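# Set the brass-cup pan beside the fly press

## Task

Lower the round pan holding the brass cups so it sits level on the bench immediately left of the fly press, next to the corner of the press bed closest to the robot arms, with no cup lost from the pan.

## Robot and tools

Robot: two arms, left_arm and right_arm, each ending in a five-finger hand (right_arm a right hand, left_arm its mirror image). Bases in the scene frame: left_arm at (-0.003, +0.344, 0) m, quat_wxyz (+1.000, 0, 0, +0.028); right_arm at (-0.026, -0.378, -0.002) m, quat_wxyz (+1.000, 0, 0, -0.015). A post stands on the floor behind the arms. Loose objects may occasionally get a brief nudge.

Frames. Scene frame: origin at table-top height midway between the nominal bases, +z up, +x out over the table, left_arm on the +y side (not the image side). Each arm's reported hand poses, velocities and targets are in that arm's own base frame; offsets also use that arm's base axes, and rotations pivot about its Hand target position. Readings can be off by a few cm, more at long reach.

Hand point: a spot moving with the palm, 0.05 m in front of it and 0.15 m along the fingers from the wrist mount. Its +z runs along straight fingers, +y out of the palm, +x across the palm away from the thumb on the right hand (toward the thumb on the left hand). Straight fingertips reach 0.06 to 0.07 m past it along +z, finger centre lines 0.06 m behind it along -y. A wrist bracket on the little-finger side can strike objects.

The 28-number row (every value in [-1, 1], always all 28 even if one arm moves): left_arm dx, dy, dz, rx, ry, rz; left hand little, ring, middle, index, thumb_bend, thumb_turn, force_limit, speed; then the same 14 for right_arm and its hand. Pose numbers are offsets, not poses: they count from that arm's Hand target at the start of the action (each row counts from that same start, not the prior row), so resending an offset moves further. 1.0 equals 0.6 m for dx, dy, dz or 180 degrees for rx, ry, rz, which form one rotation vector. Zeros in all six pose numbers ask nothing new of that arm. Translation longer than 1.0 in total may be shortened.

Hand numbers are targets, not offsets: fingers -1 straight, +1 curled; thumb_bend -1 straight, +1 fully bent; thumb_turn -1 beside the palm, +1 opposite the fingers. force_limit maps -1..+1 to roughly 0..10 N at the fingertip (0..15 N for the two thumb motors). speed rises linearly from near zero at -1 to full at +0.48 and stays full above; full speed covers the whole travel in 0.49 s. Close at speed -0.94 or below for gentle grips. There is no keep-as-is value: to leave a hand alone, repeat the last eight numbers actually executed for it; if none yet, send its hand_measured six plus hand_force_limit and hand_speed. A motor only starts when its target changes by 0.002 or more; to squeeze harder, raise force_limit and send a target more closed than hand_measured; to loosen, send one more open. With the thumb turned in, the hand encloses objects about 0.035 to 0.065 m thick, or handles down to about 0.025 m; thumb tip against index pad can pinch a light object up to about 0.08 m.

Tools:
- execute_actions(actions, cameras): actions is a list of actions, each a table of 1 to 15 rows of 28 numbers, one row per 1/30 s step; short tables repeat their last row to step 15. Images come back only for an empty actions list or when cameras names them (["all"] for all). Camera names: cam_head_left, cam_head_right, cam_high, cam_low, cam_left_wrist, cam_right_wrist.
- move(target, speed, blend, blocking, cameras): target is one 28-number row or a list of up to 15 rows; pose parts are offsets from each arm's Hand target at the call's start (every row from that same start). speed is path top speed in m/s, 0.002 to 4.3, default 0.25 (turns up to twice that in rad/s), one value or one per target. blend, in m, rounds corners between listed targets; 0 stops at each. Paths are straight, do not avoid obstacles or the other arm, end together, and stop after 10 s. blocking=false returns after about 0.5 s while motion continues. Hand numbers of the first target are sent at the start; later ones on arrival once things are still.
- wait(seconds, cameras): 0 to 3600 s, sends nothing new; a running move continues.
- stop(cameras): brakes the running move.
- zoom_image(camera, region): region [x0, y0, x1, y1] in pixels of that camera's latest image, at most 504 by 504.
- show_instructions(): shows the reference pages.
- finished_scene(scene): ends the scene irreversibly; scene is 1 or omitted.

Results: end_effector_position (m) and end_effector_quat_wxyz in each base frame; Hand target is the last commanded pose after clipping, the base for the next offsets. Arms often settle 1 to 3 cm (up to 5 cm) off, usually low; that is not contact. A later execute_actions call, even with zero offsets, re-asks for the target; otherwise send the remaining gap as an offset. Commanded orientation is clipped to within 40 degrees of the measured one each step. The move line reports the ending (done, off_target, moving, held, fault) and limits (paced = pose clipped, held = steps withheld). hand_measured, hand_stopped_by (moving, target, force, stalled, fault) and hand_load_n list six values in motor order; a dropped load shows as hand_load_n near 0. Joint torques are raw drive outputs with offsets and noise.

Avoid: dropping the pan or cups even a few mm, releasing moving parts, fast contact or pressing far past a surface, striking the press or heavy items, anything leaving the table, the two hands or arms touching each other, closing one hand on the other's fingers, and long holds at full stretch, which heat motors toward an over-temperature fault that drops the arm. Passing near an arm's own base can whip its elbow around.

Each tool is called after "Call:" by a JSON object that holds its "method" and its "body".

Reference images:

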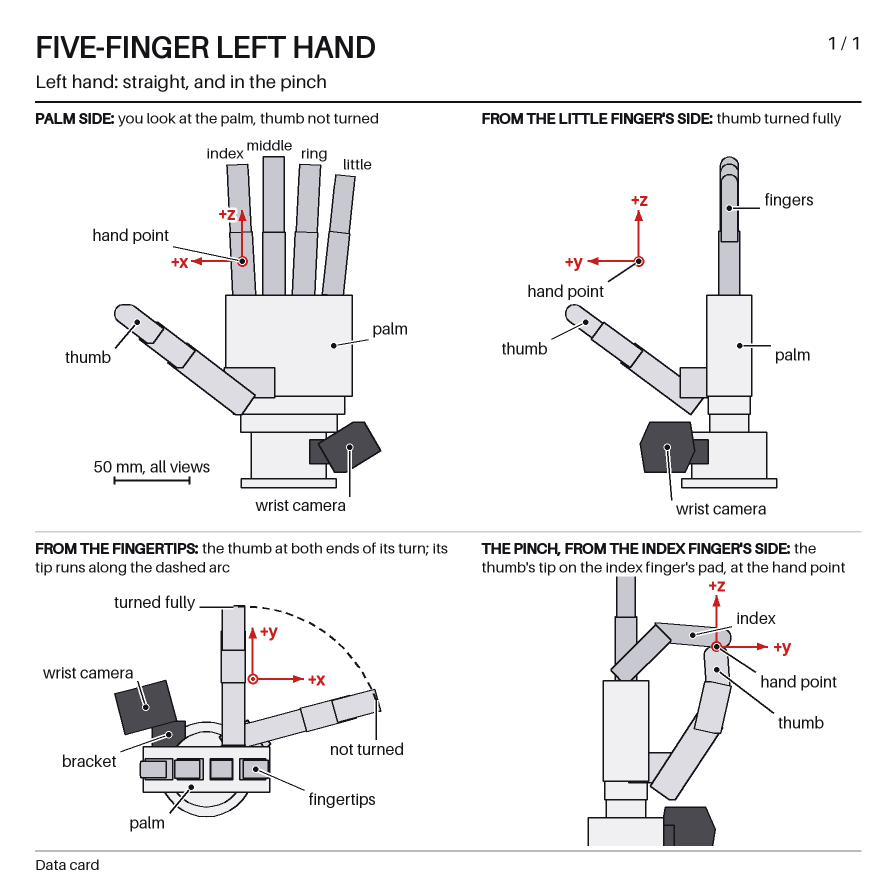

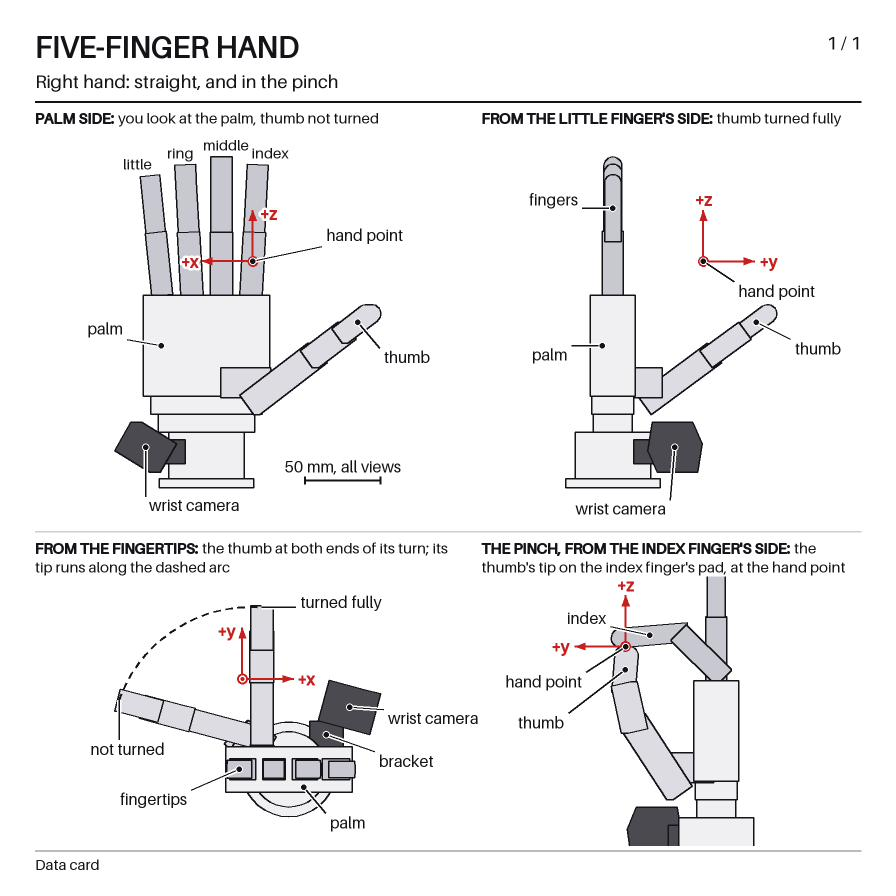

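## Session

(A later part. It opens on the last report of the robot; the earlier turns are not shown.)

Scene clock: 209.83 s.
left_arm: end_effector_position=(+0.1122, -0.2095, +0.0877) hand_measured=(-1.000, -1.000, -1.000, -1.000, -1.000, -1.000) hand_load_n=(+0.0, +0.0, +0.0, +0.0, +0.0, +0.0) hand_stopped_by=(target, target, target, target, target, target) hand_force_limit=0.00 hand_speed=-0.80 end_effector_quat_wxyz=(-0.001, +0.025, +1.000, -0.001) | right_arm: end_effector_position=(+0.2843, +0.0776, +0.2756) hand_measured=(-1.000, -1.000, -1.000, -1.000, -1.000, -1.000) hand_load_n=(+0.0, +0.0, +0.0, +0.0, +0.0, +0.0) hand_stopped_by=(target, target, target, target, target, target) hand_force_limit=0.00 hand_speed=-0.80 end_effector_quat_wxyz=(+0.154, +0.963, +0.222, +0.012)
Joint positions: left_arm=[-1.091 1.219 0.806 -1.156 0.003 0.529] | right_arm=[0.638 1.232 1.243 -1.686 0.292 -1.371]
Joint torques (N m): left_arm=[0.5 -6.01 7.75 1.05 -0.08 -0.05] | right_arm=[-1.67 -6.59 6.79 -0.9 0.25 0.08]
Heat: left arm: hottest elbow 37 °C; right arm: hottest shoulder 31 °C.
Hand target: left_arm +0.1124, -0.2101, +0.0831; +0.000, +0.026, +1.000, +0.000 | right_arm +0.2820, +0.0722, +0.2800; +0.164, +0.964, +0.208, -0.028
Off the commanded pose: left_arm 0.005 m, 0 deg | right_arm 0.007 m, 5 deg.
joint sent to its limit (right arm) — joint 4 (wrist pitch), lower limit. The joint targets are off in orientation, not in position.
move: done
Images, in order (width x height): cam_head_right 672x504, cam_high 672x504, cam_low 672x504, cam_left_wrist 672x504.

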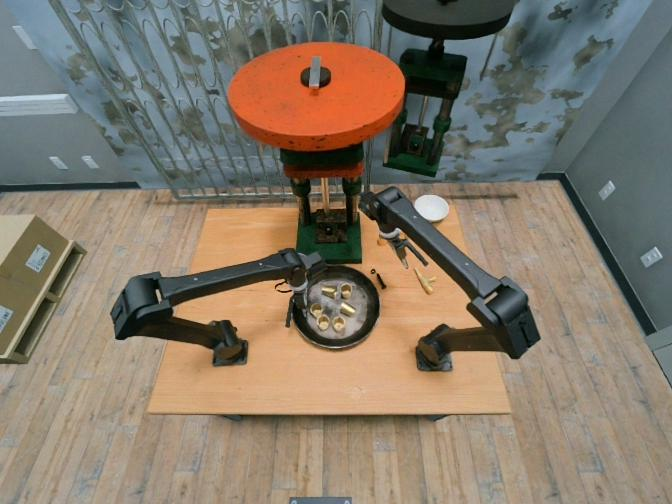

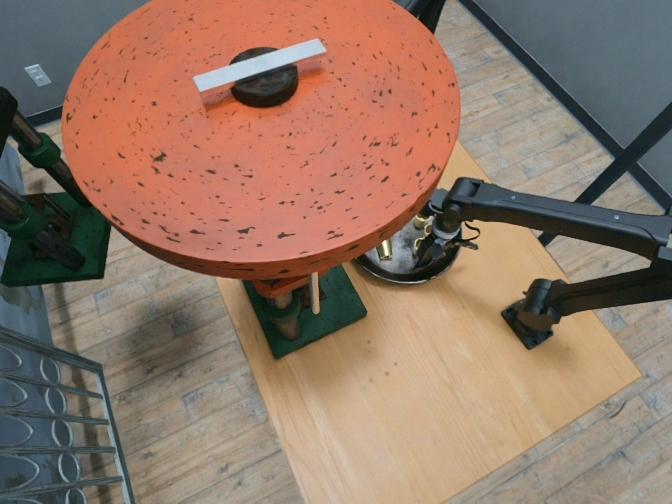

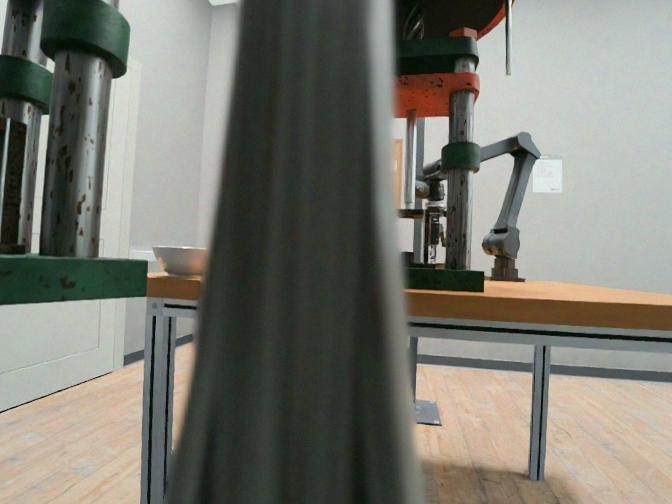

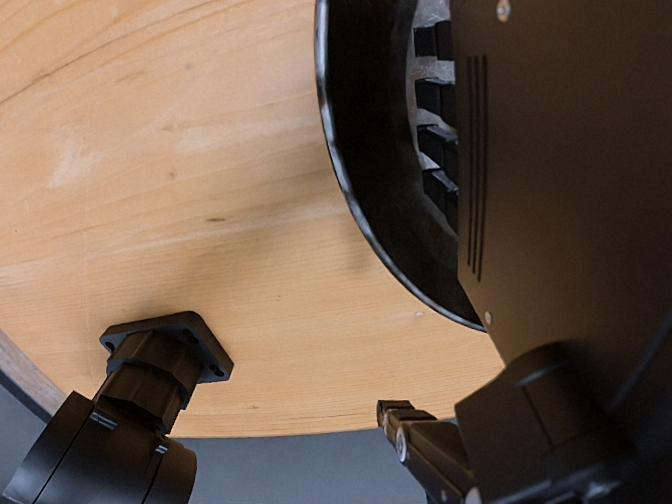

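Call:
{"method": "move", "body": {"target": [0.005,0.0907,0,0,0,0,-1,-1,-1,-1,-1,-1,0,-0.8, 0,0,0,0,0,0,-1,-1,-1,-1,-1,-1,0,-0.8], "speed": 0.05, "cameras": ["cam_head_right","cam_high","cam_left_wrist"]}}

Call:
{"method": "zoom_image", "body": {"camera": "cam_head_right", "region": [240, 220, 400, 360]}}

Call:
{"method": "zoom_image", "body": {"camera": "cam_left_wrist", "region": [300, 0, 500, 260]}}

Scene clock: 234.10 s.
left_arm: end_effector_position=(+0.1168, -0.1736, +0.0885) hand_measured=(-1.000, -1.000, -1.000, -1.000, -1.000, -1.000) hand_load_n=(+0.0, +0.0, +0.0, +0.5, +0.0, +0.0) hand_stopped_by=(target, target, target, target, target, target) hand_force_limit=0.00 hand_speed=-0.80 end_effector_quat_wxyz=(+0.006, +0.024, +0.999, -0.021) | right_arm: end_effector_position=(+0.2843, +0.0776, +0.2756) hand_measured=(-1.000, -1.000, -1.000, -1.000, -1.000, -1.000) hand_load_n=(+0.0, +0.0, +0.0, +0.0, +0.0, +0.0) hand_stopped_by=(target, target, target, target, target, target) hand_force_limit=0.00 hand_speed=-0.80 end_effector_quat_wxyz=(+0.154, +0.963, +0.222, +0.012)
Joint positions: left_arm=[-1.009 1.096 0.723 -1.156 0.012 0.609] | right_arm=[0.638 1.232 1.243 -1.686 0.292 -1.371]
Joint torques (N m): left_arm=[1.96 -5.71 6.52 -0.53 -0.38 0.15] | right_arm=[-1.73 -6.48 6.74 -0.79 0.25 0.09]
Heat: left arm: hottest elbow 35 °C; right arm: hottest shoulder 31 °C.
Hand target: left_arm +0.1154, -0.1557, +0.0831; +0.000, +0.026, +1.000, +0.000 | right_arm +0.2820, +0.0722, +0.2800; +0.164, +0.964, +0.208, -0.028
Off the commanded pose: left_arm 0.019 m, 3 deg | right_arm 0.007 m, 5 deg.
joint sent to its limit (right arm) — joint 4 (wrist pitch), lower limit. The joint targets are off in orientation, not in position.
move: off_target (left_arm)

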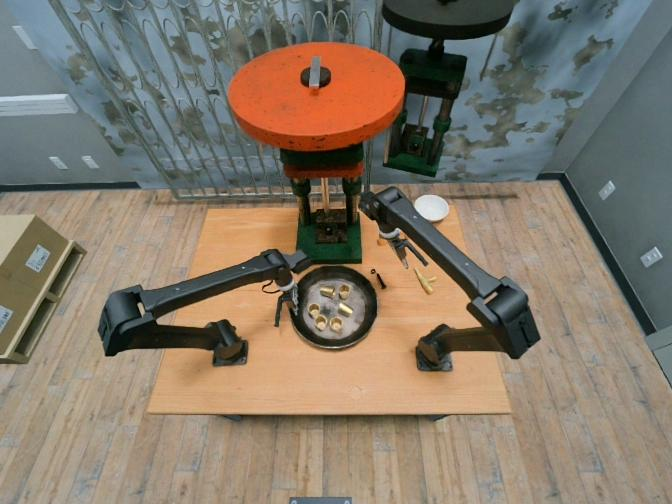

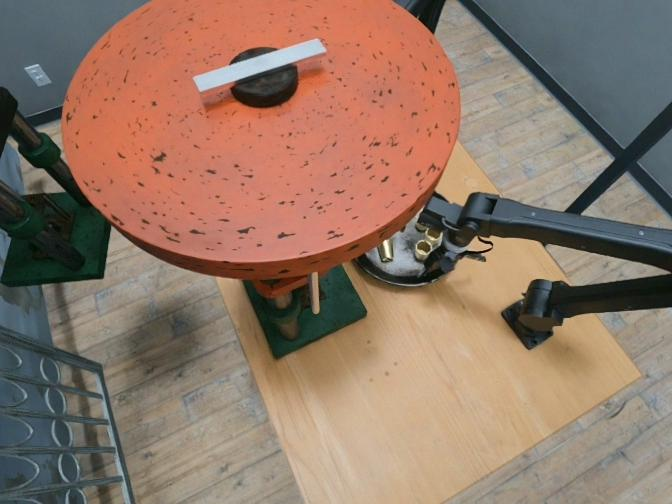

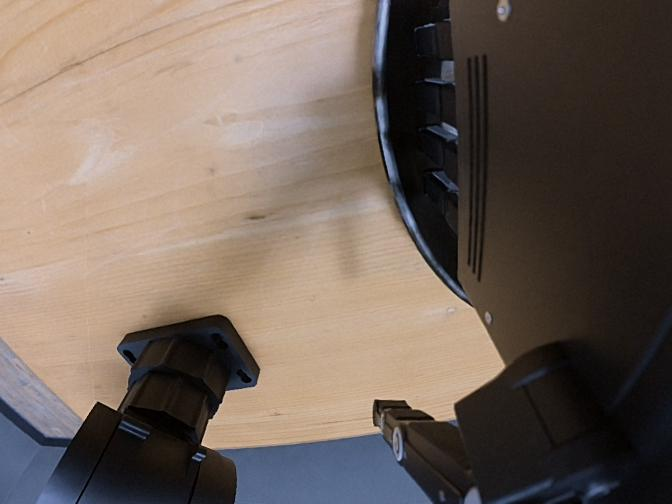

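Scaled by 3.150 from the camera's image (finer frame: 960x720).

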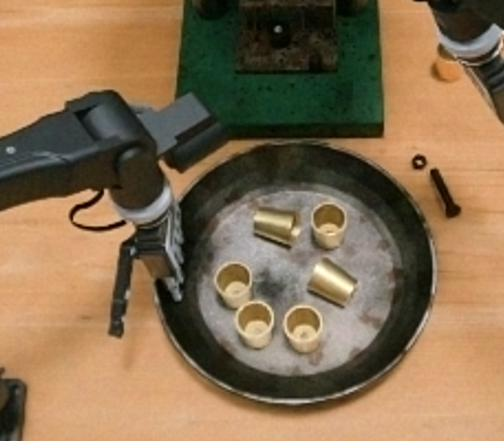

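Scaled by 1.938 from the camera's image (finer frame: 960x720).

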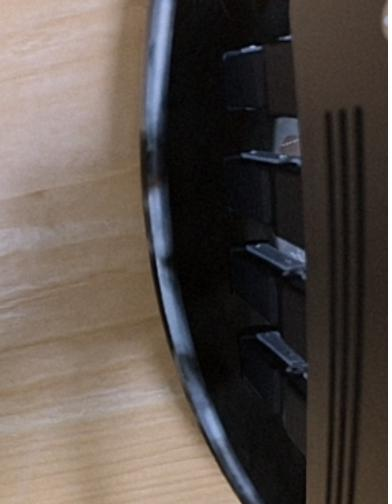

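Call:
{"method": "move", "body": {"target": [[0.0372,0.1553,0,0,0,-0.0289,-1,-1,-1,-1,-1,-1,0,-0.8, 0,0,0,0,0,0,-1,-1,-1,-1,-1,-1,0,-0.8]], "speed": 0.05, "cameras": ["cam_head_right","cam_high","cam_left_wrist"]}}

Call:
{"method": "zoom_image", "body": {"camera": "cam_head_right", "region": [210, 220, 400, 380]}}

Scene clock: 247.70 s.
left_arm: end_effector_position=(+0.1449, -0.0805, +0.0880) hand_measured=(-1.000, -1.000, -1.000, -1.000, -1.000, -1.000) hand_load_n=(+0.0, +0.0, +0.0, +0.0, +0.0, +0.0) hand_stopped_by=(target, target, target, target, target, target) hand_force_limit=0.00 hand_speed=-0.80 end_effector_quat_wxyz=(+0.014, +0.069, +0.997, -0.023) | right_arm: end_effector_position=(+0.2843, +0.0776, +0.2756) hand_measured=(-1.000, -1.000, -1.000, -1.000, -1.000, -1.000) hand_load_n=(+0.0, +0.0, +0.0, +0.0, +0.0, +0.0) hand_stopped_by=(target, target, target, target, target, target) hand_force_limit=0.00 hand_speed=-0.80 end_effector_quat_wxyz=(+0.154, +0.963, +0.222, +0.012)
Joint positions: left_arm=[-0.693 0.907 0.612 -1.226 0.02 1.017] | right_arm=[0.638 1.232 1.243 -1.686 0.292 -1.371]
Joint torques (N m): left_arm=[2.37 -3.31 6.79 -0.9 -0.63 0.19] | right_arm=[-1.73 -6.83 6.65 -0.8 0.26 0.06]
Heat: left arm: hottest elbow 35 °C; right arm: hottest shoulder 31 °C.
Hand target: left_arm +0.1378, -0.0625, +0.0831; +0.000, +0.071, +0.997, +0.000 | right_arm +0.2820, +0.0722, +0.2800; +0.164, +0.964, +0.208, -0.028
Off the commanded pose: left_arm 0.020 m, 3 deg | right_arm 0.007 m, 5 deg.
joint sent to its limit (right arm) — joint 4 (wrist pitch), lower limit. The joint targets are off in orientation, not in position.
move: off_target (left_arm)

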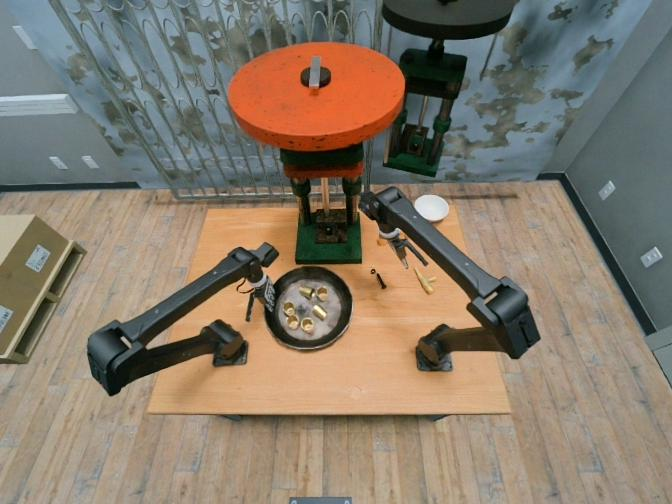

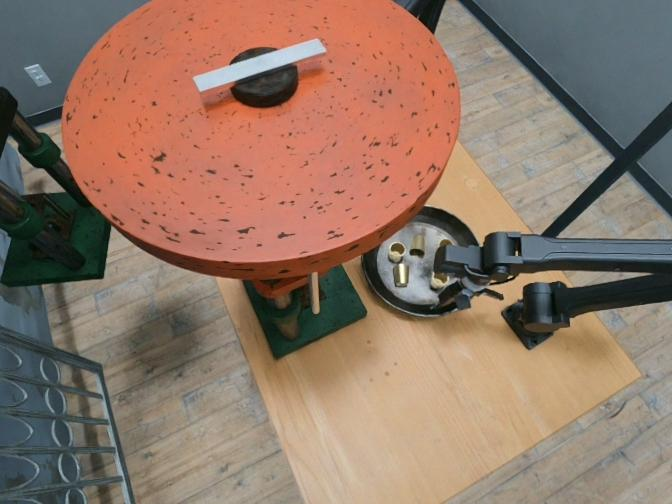

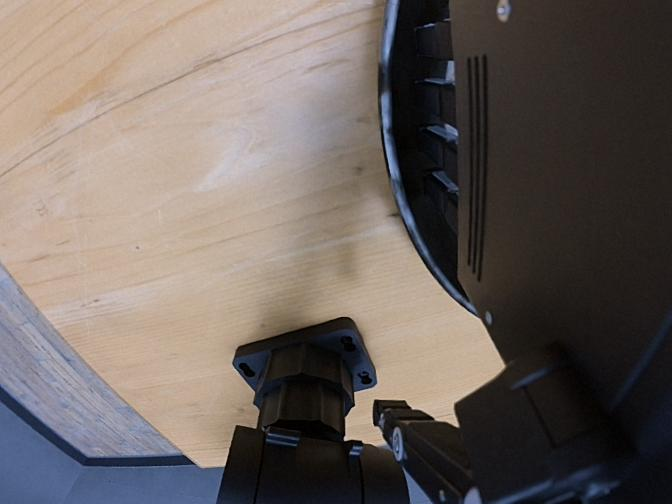

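Scaled by 2.653 from the camera's image (finer frame: 960x720).

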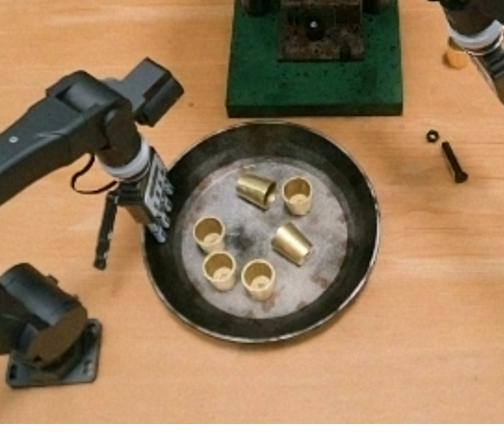

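Call:
{"method": "move", "body": {"target": [[0.0835,0.1117,0,0,0,-0.0555,-1,-1,-1,-1,-1,-1,0,-0.8, 0,0,0,0,0,0,-1,-1,-1,-1,-1,-1,0,-0.8]], "speed": 0.06, "cameras": ["cam_head_right","cam_high","cam_left_wrist"]}}

Call:
{"method": "zoom_image", "body": {"camera": "cam_head_right", "region": [210, 220, 400, 380]}}

Scene clock: 260.20 s.
left_arm: end_effector_position=(+0.1916, -0.0081, +0.0886) hand_measured=(-1.000, -1.000, -1.000, -1.000, -1.000, -1.000) hand_load_n=(+0.0, +0.0, +0.0, +0.0, +0.0, +0.0) hand_stopped_by=(target, target, target, target, target, target) hand_force_limit=0.00 hand_speed=-0.80 end_effector_quat_wxyz=(+0.016, +0.157, +0.987, -0.016) | right_arm: end_effector_position=(+0.2843, +0.0776, +0.2756) hand_measured=(-1.000, -1.000, -1.000, -1.000, -1.000, -1.000) hand_load_n=(+0.0, +0.0, +0.0, +0.0, +0.0, +0.0) hand_stopped_by=(target, target, target, target, target, target) hand_force_limit=0.00 hand_speed=-0.80 end_effector_quat_wxyz=(+0.154, +0.963, +0.222, +0.012)
Joint positions: left_arm=[-0.329 0.9 0.608 -1.24 0.026 1.556] | right_arm=[0.638 1.232 1.243 -1.686 0.292 -1.371]
Joint torques (N m): left_arm=[2.2 -1.96 7.83 0.02 -0.85 0.19] | right_arm=[-1.96 -6.42 6.65 -0.91 0.24 0.09]
Heat: left arm: hottest elbow 35 °C; right arm: hottest shoulder 31 °C.
Hand target: left_arm +0.1878, +0.0045, +0.0830; +0.000, +0.158, +0.987, +0.000 | right_arm +0.2820, +0.0722, +0.2800; +0.164, +0.964, +0.208, -0.028
Off the commanded pose: left_arm 0.014 m, 3 deg | right_arm 0.007 m, 5 deg.
joint sent to its limit (right arm) — joint 4 (wrist pitch), lower limit. The joint targets are off in orientation, not in position.
move: off_target (left_arm)

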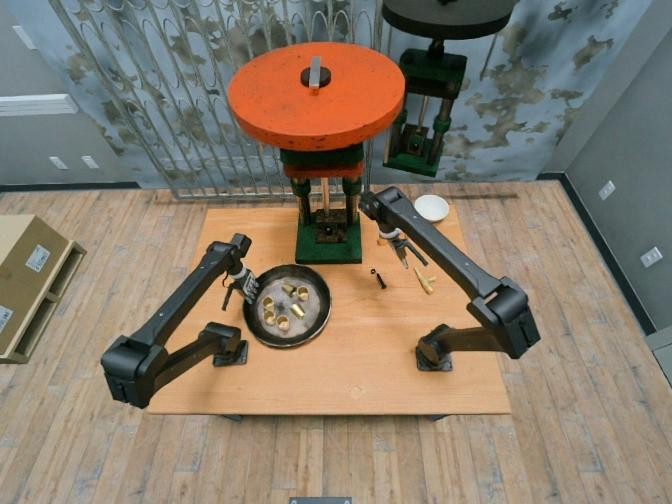

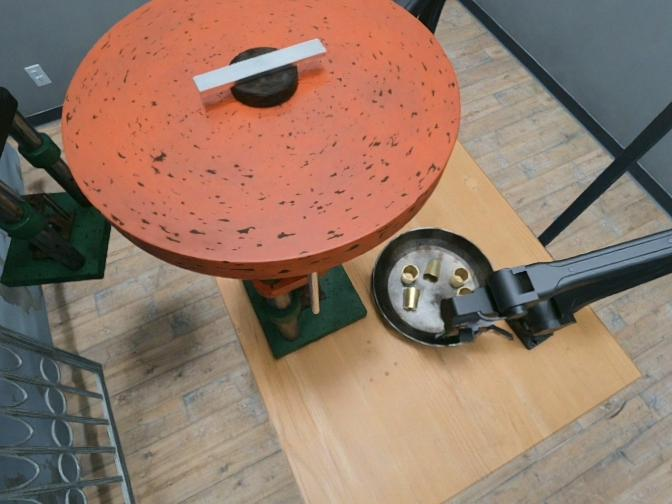

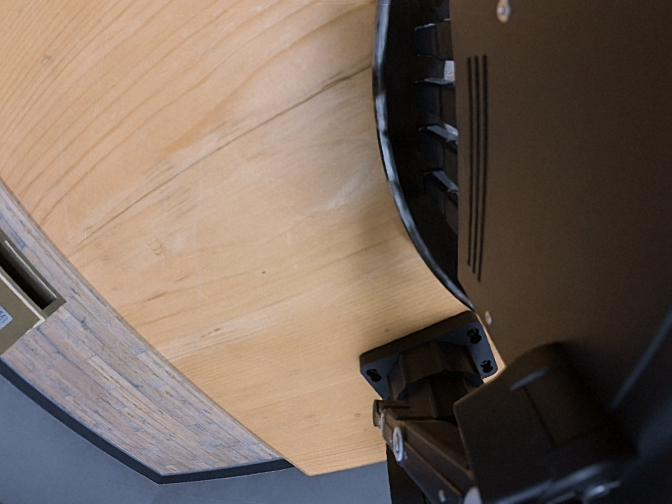

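Scaled by 2.653 from the camera's image (finer frame: 960x720).

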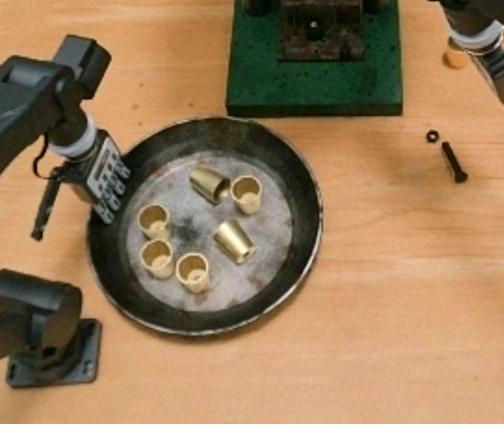

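Call:
{"method": "move", "body": {"target": [[0.0262,0.107,0,0,0,0,-1,-1,-1,-1,-1,-1,0,-0.8, 0,0,0,0,0,0,-1,-1,-1,-1,-1,-1,0,-0.8]], "speed": 0.06, "cameras": ["cam_head_right","cam_high","cam_left_wrist"]}}

Call:
{"method": "zoom_image", "body": {"camera": "cam_head_right", "region": [190, 220, 380, 380]}}

Scene clock: 275.97 s.
left_arm: end_effector_position=(+0.2043, +0.0564, +0.0865) hand_measured=(-1.000, -1.000, -1.000, -1.000, -1.000, -1.000) hand_load_n=(+0.0, +0.0, +0.0, +0.5, +0.0, +0.0) hand_stopped_by=(target, target, target, target, target, target) hand_force_limit=0.00 hand_speed=-0.80 end_effector_quat_wxyz=(+0.014, +0.157, +0.987, -0.014) | right_arm: end_effector_position=(+0.2843, +0.0776, +0.2756) hand_measured=(-1.000, -1.000, -1.000, -1.000, -1.000, -1.000) hand_load_n=(+0.0, +0.0, +0.0, +0.0, +0.0, +0.0) hand_stopped_by=(target, target, target, target, target, target) hand_force_limit=0.00 hand_speed=-0.80 end_effector_quat_wxyz=(+0.154, +0.963, +0.222, +0.012)
Joint positions: left_arm=[-0.018 0.914 0.608 -1.24 0.031 1.868] | right_arm=[0.638 1.232 1.243 -1.686 0.292 -1.371]
Joint torques (N m): left_arm=[2.67 -1.26 8.58 0.46 -1.03 0.21] | right_arm=[-1.9 -6.18 6.63 -0.85 0.25 0.09]
Heat: left arm: hottest elbow 35 °C; right arm: hottest shoulder 31 °C.
Hand target: left_arm +0.2036, +0.0687, +0.0831; +0.000, +0.158, +0.987, +0.000 | right_arm +0.2820, +0.0722, +0.2800; +0.164, +0.964, +0.208, -0.028
Off the commanded pose: left_arm 0.013 m, 2 deg | right_arm 0.007 m, 5 deg.
joint sent to its limit (right arm) — joint 4 (wrist pitch), lower limit. The joint targets are off in orientation, not in position.
move: off_target (left_arm)

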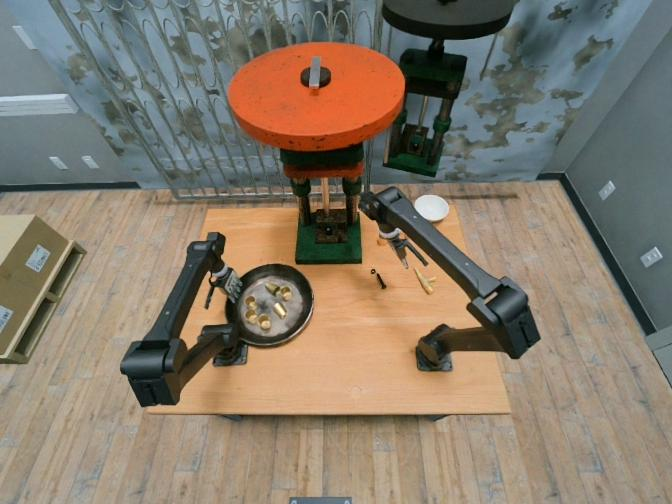

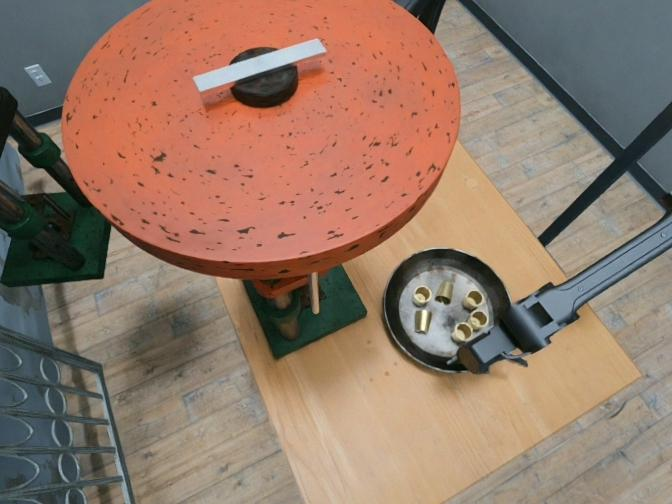

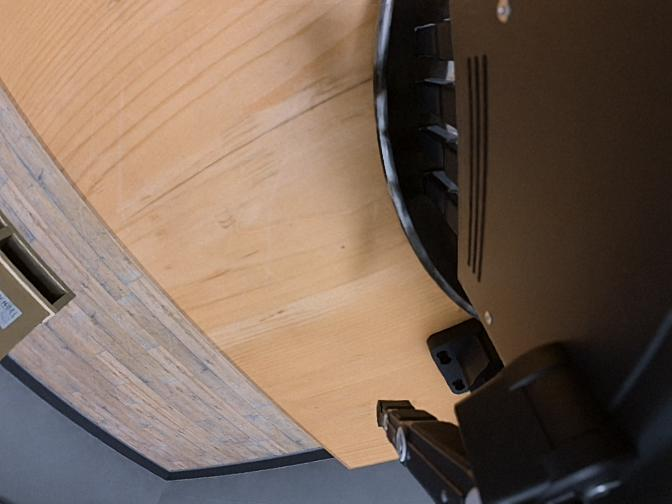

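Scaled by 2.653 from the camera's image (finer frame: 960x720).

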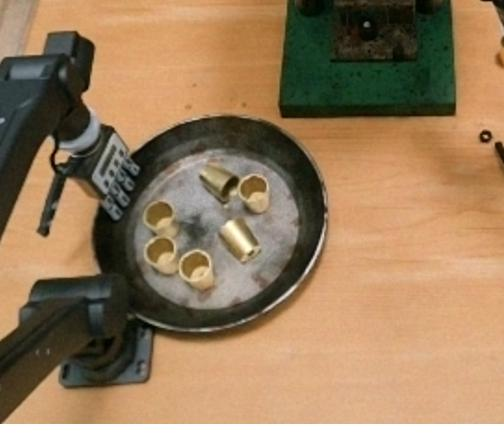

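Call:
{"method": "move", "body": {"target": [[0.0762,0.0942,0,0,0,-0.0111,-1,-1,-1,-1,-1,-1,0,-0.8, 0,0,0,0,0,0,-1,-1,-1,-1,-1,-1,0,-0.8]], "speed": 0.06, "cameras": ["cam_head_right","cam_high","cam_left_wrist"]}}

Call:
{"method": "zoom_image", "body": {"camera": "cam_head_right", "region": [190, 220, 380, 380]}}

Call:
{"method": "zoom_image", "body": {"camera": "cam_high", "region": [340, 200, 600, 430]}}

Scene clock: 288.57 s.
left_arm: end_effector_position=(+0.2342, +0.1069, +0.0878) hand_measured=(-1.000, -1.000, -1.000, -1.000, -1.000, -1.000) hand_load_n=(+0.0, +0.0, +0.0, +0.0, +0.0, +0.0) hand_stopped_by=(target, target, target, target, target, target) hand_force_limit=0.00 hand_speed=-0.80 end_effector_quat_wxyz=(-0.012, +0.159, +0.987, -0.004) | right_arm: end_effector_position=(+0.2843, +0.0776, +0.2756) hand_measured=(-1.000, -1.000, -1.000, -1.000, -1.000, -1.000) hand_load_n=(+0.0, +0.0, +0.0, +0.0, +0.0, +0.0) hand_stopped_by=(target, target, target, target, target, target) hand_force_limit=0.00 hand_speed=-0.80 end_effector_quat_wxyz=(+0.154, +0.963, +0.222, +0.012)
Joint positions: left_arm=[0.164 1.068 0.695 -1.223 -0.001 2.054] | right_arm=[0.638 1.232 1.243 -1.686 0.292 -1.371]
Joint torques (N m): left_arm=[2.61 -2.32 9.37 2.73 -1.14 0.12] | right_arm=[-1.67 -6.3 6.63 -0.9 0.26 0.1]
Heat: left arm: hottest elbow 35 °C; right arm: hottest shoulder 31 °C.
Hand target: left_arm +0.2493, +0.1251, +0.0830; +0.000, +0.175, +0.985, +0.000 | right_arm +0.2820, +0.0722, +0.2800; +0.164, +0.964, +0.208, -0.028
Off the commanded pose: left_arm 0.024 m, 2 deg | right_arm 0.007 m, 5 deg.
joint sent to its limit (left arm) — joint 6 (wrist roll), upper limit. The joint targets are off in orientation, not in position.
joint sent to its limit (right arm) — joint 4 (wrist pitch), lower limit. The joint targets are off in orientation, not in position.
move: off_target (left_arm)

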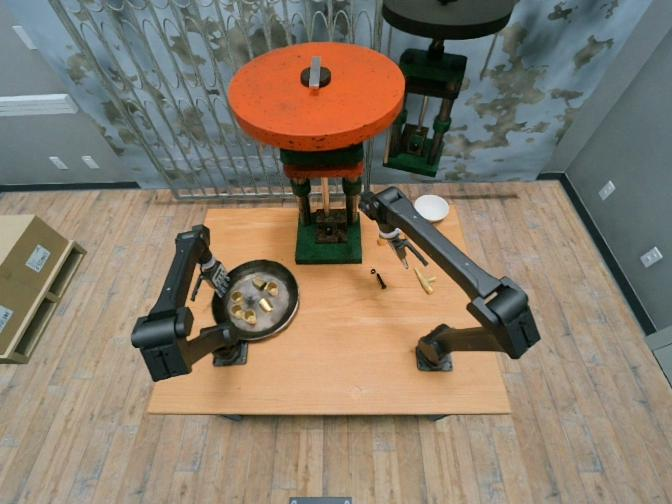

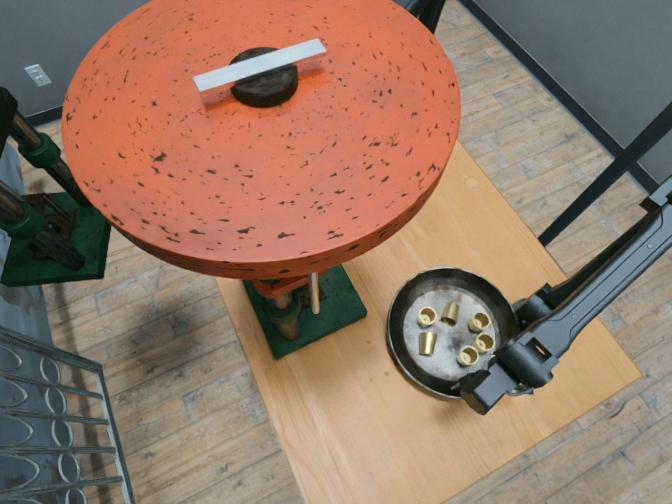

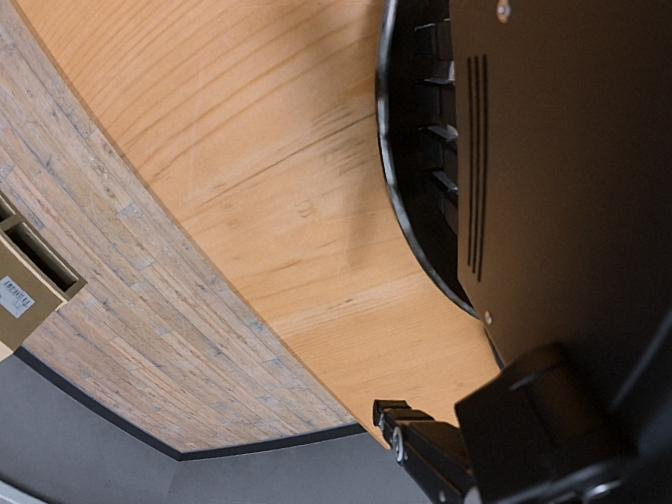

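Scaled by 2.653 from the camera's image (finer frame: 960x720).

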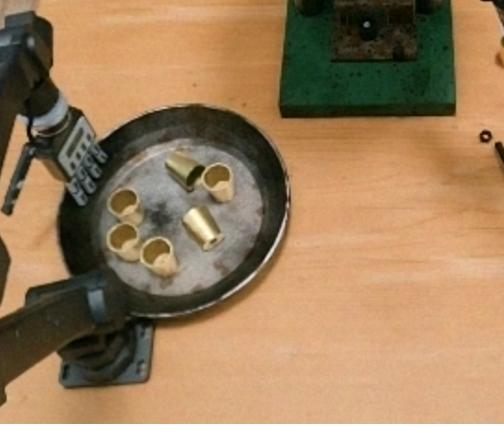

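Scaled by 1.938 from the camera's image (finer frame: 960x720).

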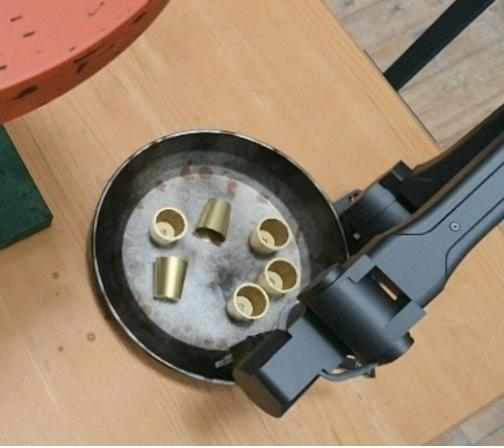

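Call:
{"method": "move", "body": {"target": [[-0.0368,-0.0613,0,0,0,0,-1,-1,-1,-1,-1,-1,0,-0.8, 0,0,0,0,0,0,-1,-1,-1,-1,-1,-1,0,-0.8],[-0.0368,-0.0613,0.195,0,0,0,-1,-1,-1,-1,-1,-1,0,-0.8, 0,0,0,0,0,0,-1,-1,-1,-1,-1,-1,0,-0.8]], "speed": [0.06, 0.12], "cameras": ["cam_head_right","cam_high","cam_left_wrist"]}}

Call:
{"method": "zoom_image", "body": {"camera": "cam_head_right", "region": [190, 220, 380, 380]}}

Call:
{"method": "zoom_image", "body": {"camera": "cam_high", "region": [340, 200, 600, 430]}}

Scene clock: 311.13 s.
left_arm: end_effector_position=(+0.2137, +0.0906, +0.1775) hand_measured=(-1.000, -1.000, -1.000, -1.000, -1.000, -1.000) hand_load_n=(+0.0, +0.0, +0.0, +0.0, +0.0, +0.0) hand_stopped_by=(target, target, target, target, target, target) hand_force_limit=0.00 hand_speed=-0.80 end_effector_quat_wxyz=(-0.024, +0.175, +0.984, -0.006) | right_arm: end_effector_position=(+0.2843, +0.0776, +0.2756) hand_measured=(-1.000, -1.000, -1.000, -1.000, -1.000, -1.000) hand_load_n=(+0.0, +0.0, +0.0, +0.0, +0.0, +0.0) hand_stopped_by=(target, target, target, target, target, target) hand_force_limit=0.00 hand_speed=-0.80 end_effector_quat_wxyz=(+0.154, +0.963, +0.222, +0.012)
Joint positions: left_arm=[0.106 0.948 0.863 -1.536 -0.001 2.028] | right_arm=[0.638 1.232 1.243 -1.686 0.292 -1.371]
Joint torques (N m): left_arm=[-0.38 -4.37 13.52 -0.28 0.06 -0.15] | right_arm=[-1.96 -6.3 6.68 -0.79 0.22 0.1]
Heat: left arm: hottest elbow 35 °C; right arm: hottest shoulder 31 °C.
Hand target: left_arm +0.2272, +0.0884, +0.2000; +0.000, +0.175, +0.985, +0.000 | right_arm +0.2820, +0.0722, +0.2800; +0.164, +0.964, +0.208, -0.028
Off the commanded pose: left_arm 0.026 m, 3 deg | right_arm 0.007 m, 5 deg.
joint sent to its limit (right arm) — joint 4 (wrist pitch), lower limit. The joint targets are off in orientation, not in position.
move: off_target (left_arm)

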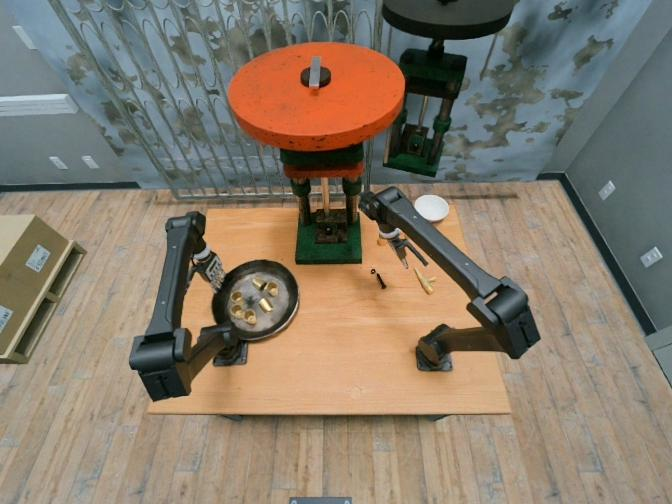

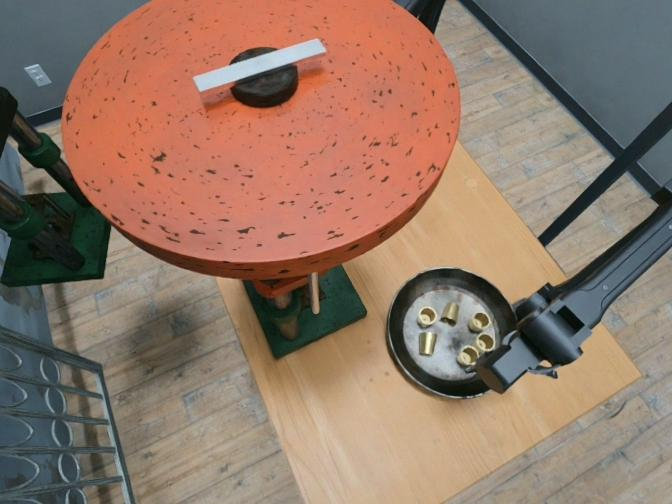

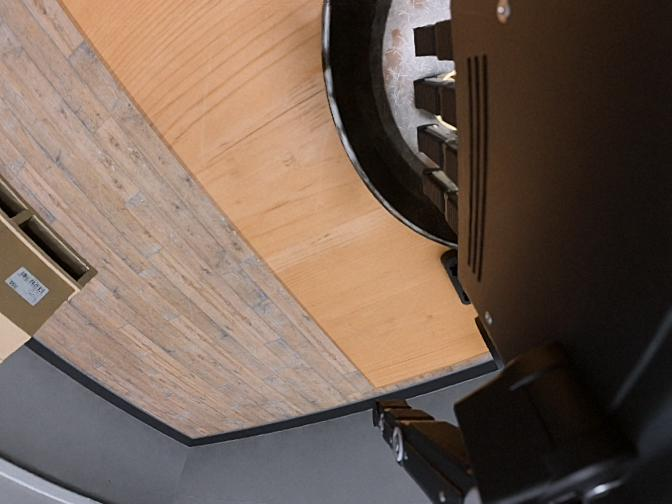

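Scaled by 2.653 from the camera's image (finer frame: 960x720).

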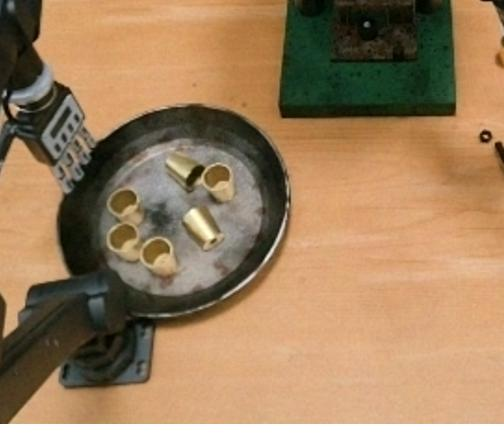

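Scaled by 1.938 from the camera's image (finer frame: 960x720).

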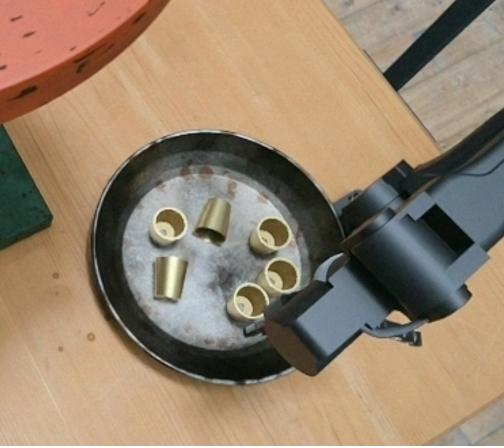

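Call:
{"method": "move", "body": {"target": [[0.035,-0.3297,0,0,0,0.7056,-1,-1,-1,-1,-1,-1,0,-0.8, 0,0,0,0,0,0,-1,-1,-1,-1,-1,-1,0,-0.8]], "speed": [0.2], "cameras": ["all"]}}

Call:
{"method": "zoom_image", "body": {"camera": "cam_head_right", "region": [190, 220, 380, 380]}}

Call:
{"method": "zoom_image", "body": {"camera": "cam_high", "region": [340, 200, 600, 430]}}

Scene clock: 323.27 s.
left_arm: end_effector_position=(+0.2360, -0.1033, +0.1847) hand_measured=(-1.000, -1.000, -1.000, -1.000, -1.000, -1.000) hand_load_n=(+0.0, +0.0, +0.0, +0.0, +0.0, +0.5) hand_stopped_by=(target, target, target, target, target, target) hand_force_limit=0.00 hand_speed=-0.80 end_effector_quat_wxyz=(+0.014, +0.803, -0.595, -0.025) | right_arm: end_effector_position=(+0.2843, +0.0776, +0.2756) hand_measured=(-1.000, -1.000, -1.000, -1.000, -1.000, -1.000) hand_load_n=(+0.0, +0.0, +0.0, +0.0, -0.5, +0.0) hand_stopped_by=(target, target, target, target, target, target) hand_force_limit=0.00 hand_speed=-0.80 end_effector_quat_wxyz=(+0.154, +0.963, +0.222, +0.012)
Joint positions: left_arm=[-0.191 1.144 1.004 -1.487 0.004 -0.487] | right_arm=[0.638 1.232 1.243 -1.686 0.292 -1.371]
Joint torques (N m): left_arm=[-0.73 -7.36 11.99 0.43 -0.06 -0.16] | right_arm=[-1.67 -6.53 6.71 -0.79 0.23 0.11]
Heat: left arm: hottest elbow 36 °C; right arm: hottest shoulder 31 °C.
Hand target: left_arm +0.2483, -0.1094, +0.2000; +0.000, +0.803, -0.596, +0.000 | right_arm +0.2820, +0.0722, +0.2800; +0.164, +0.964, +0.208, -0.028
Off the commanded pose: left_arm 0.021 m, 3 deg | right_arm 0.007 m, 5 deg.
joint sent to its limit (right arm) — joint 4 (wrist pitch), lower limit. The joint targets are off in orientation, not in position.
move: off_target (left_arm)

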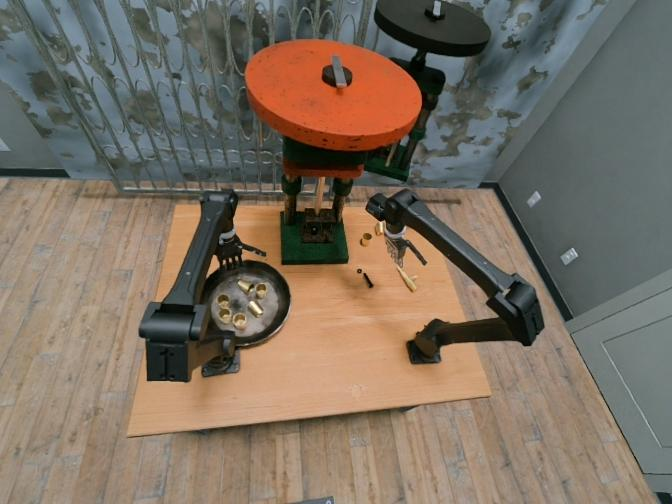

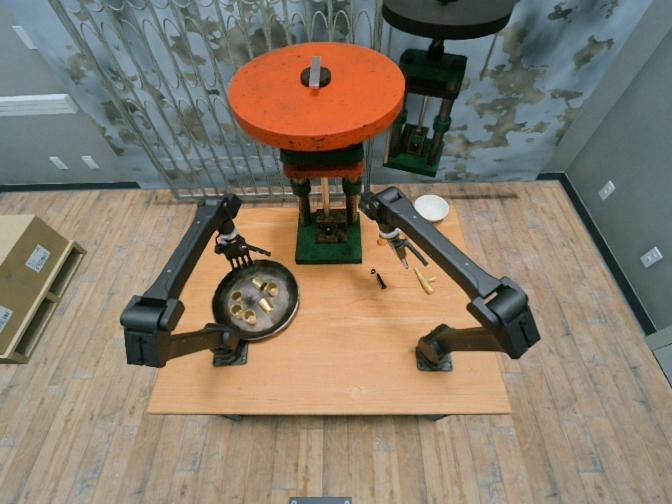

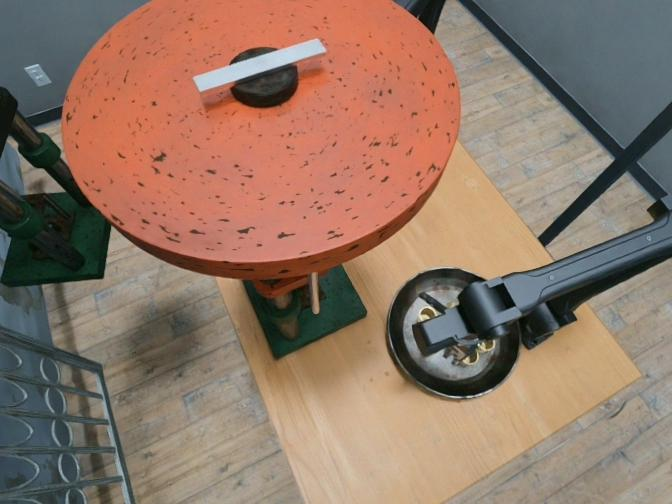

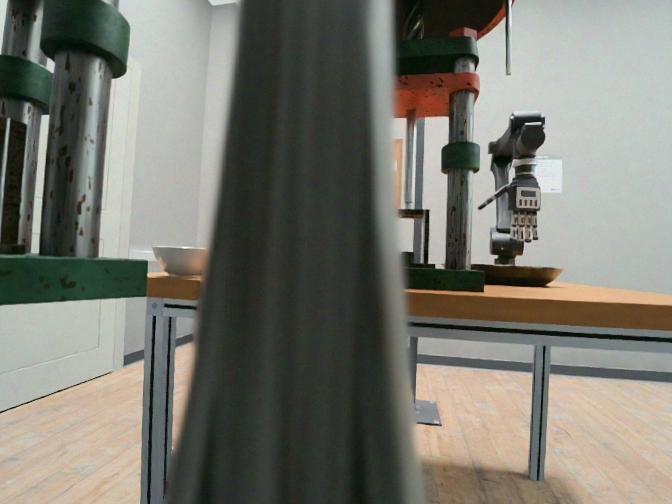

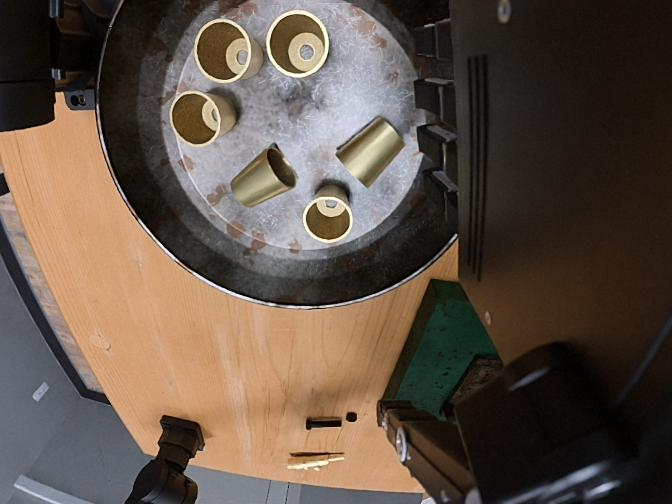

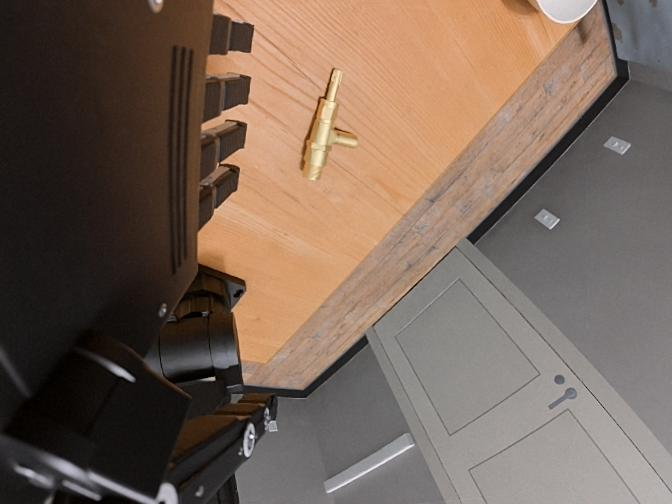

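Scaled by 2.653 from the camera's image (finer frame: 960x720).

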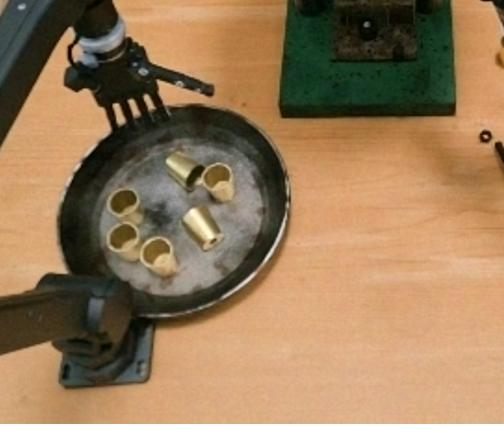

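Scaled by 1.938 from the camera's image (finer frame: 960x720).

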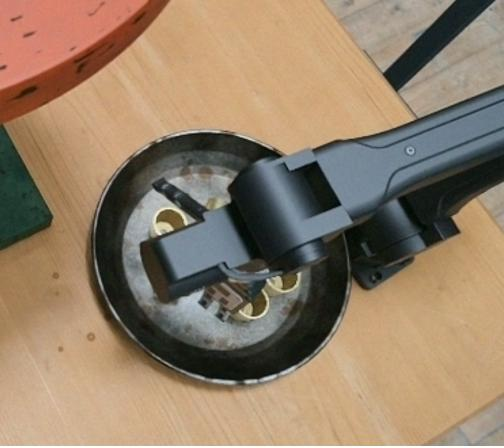

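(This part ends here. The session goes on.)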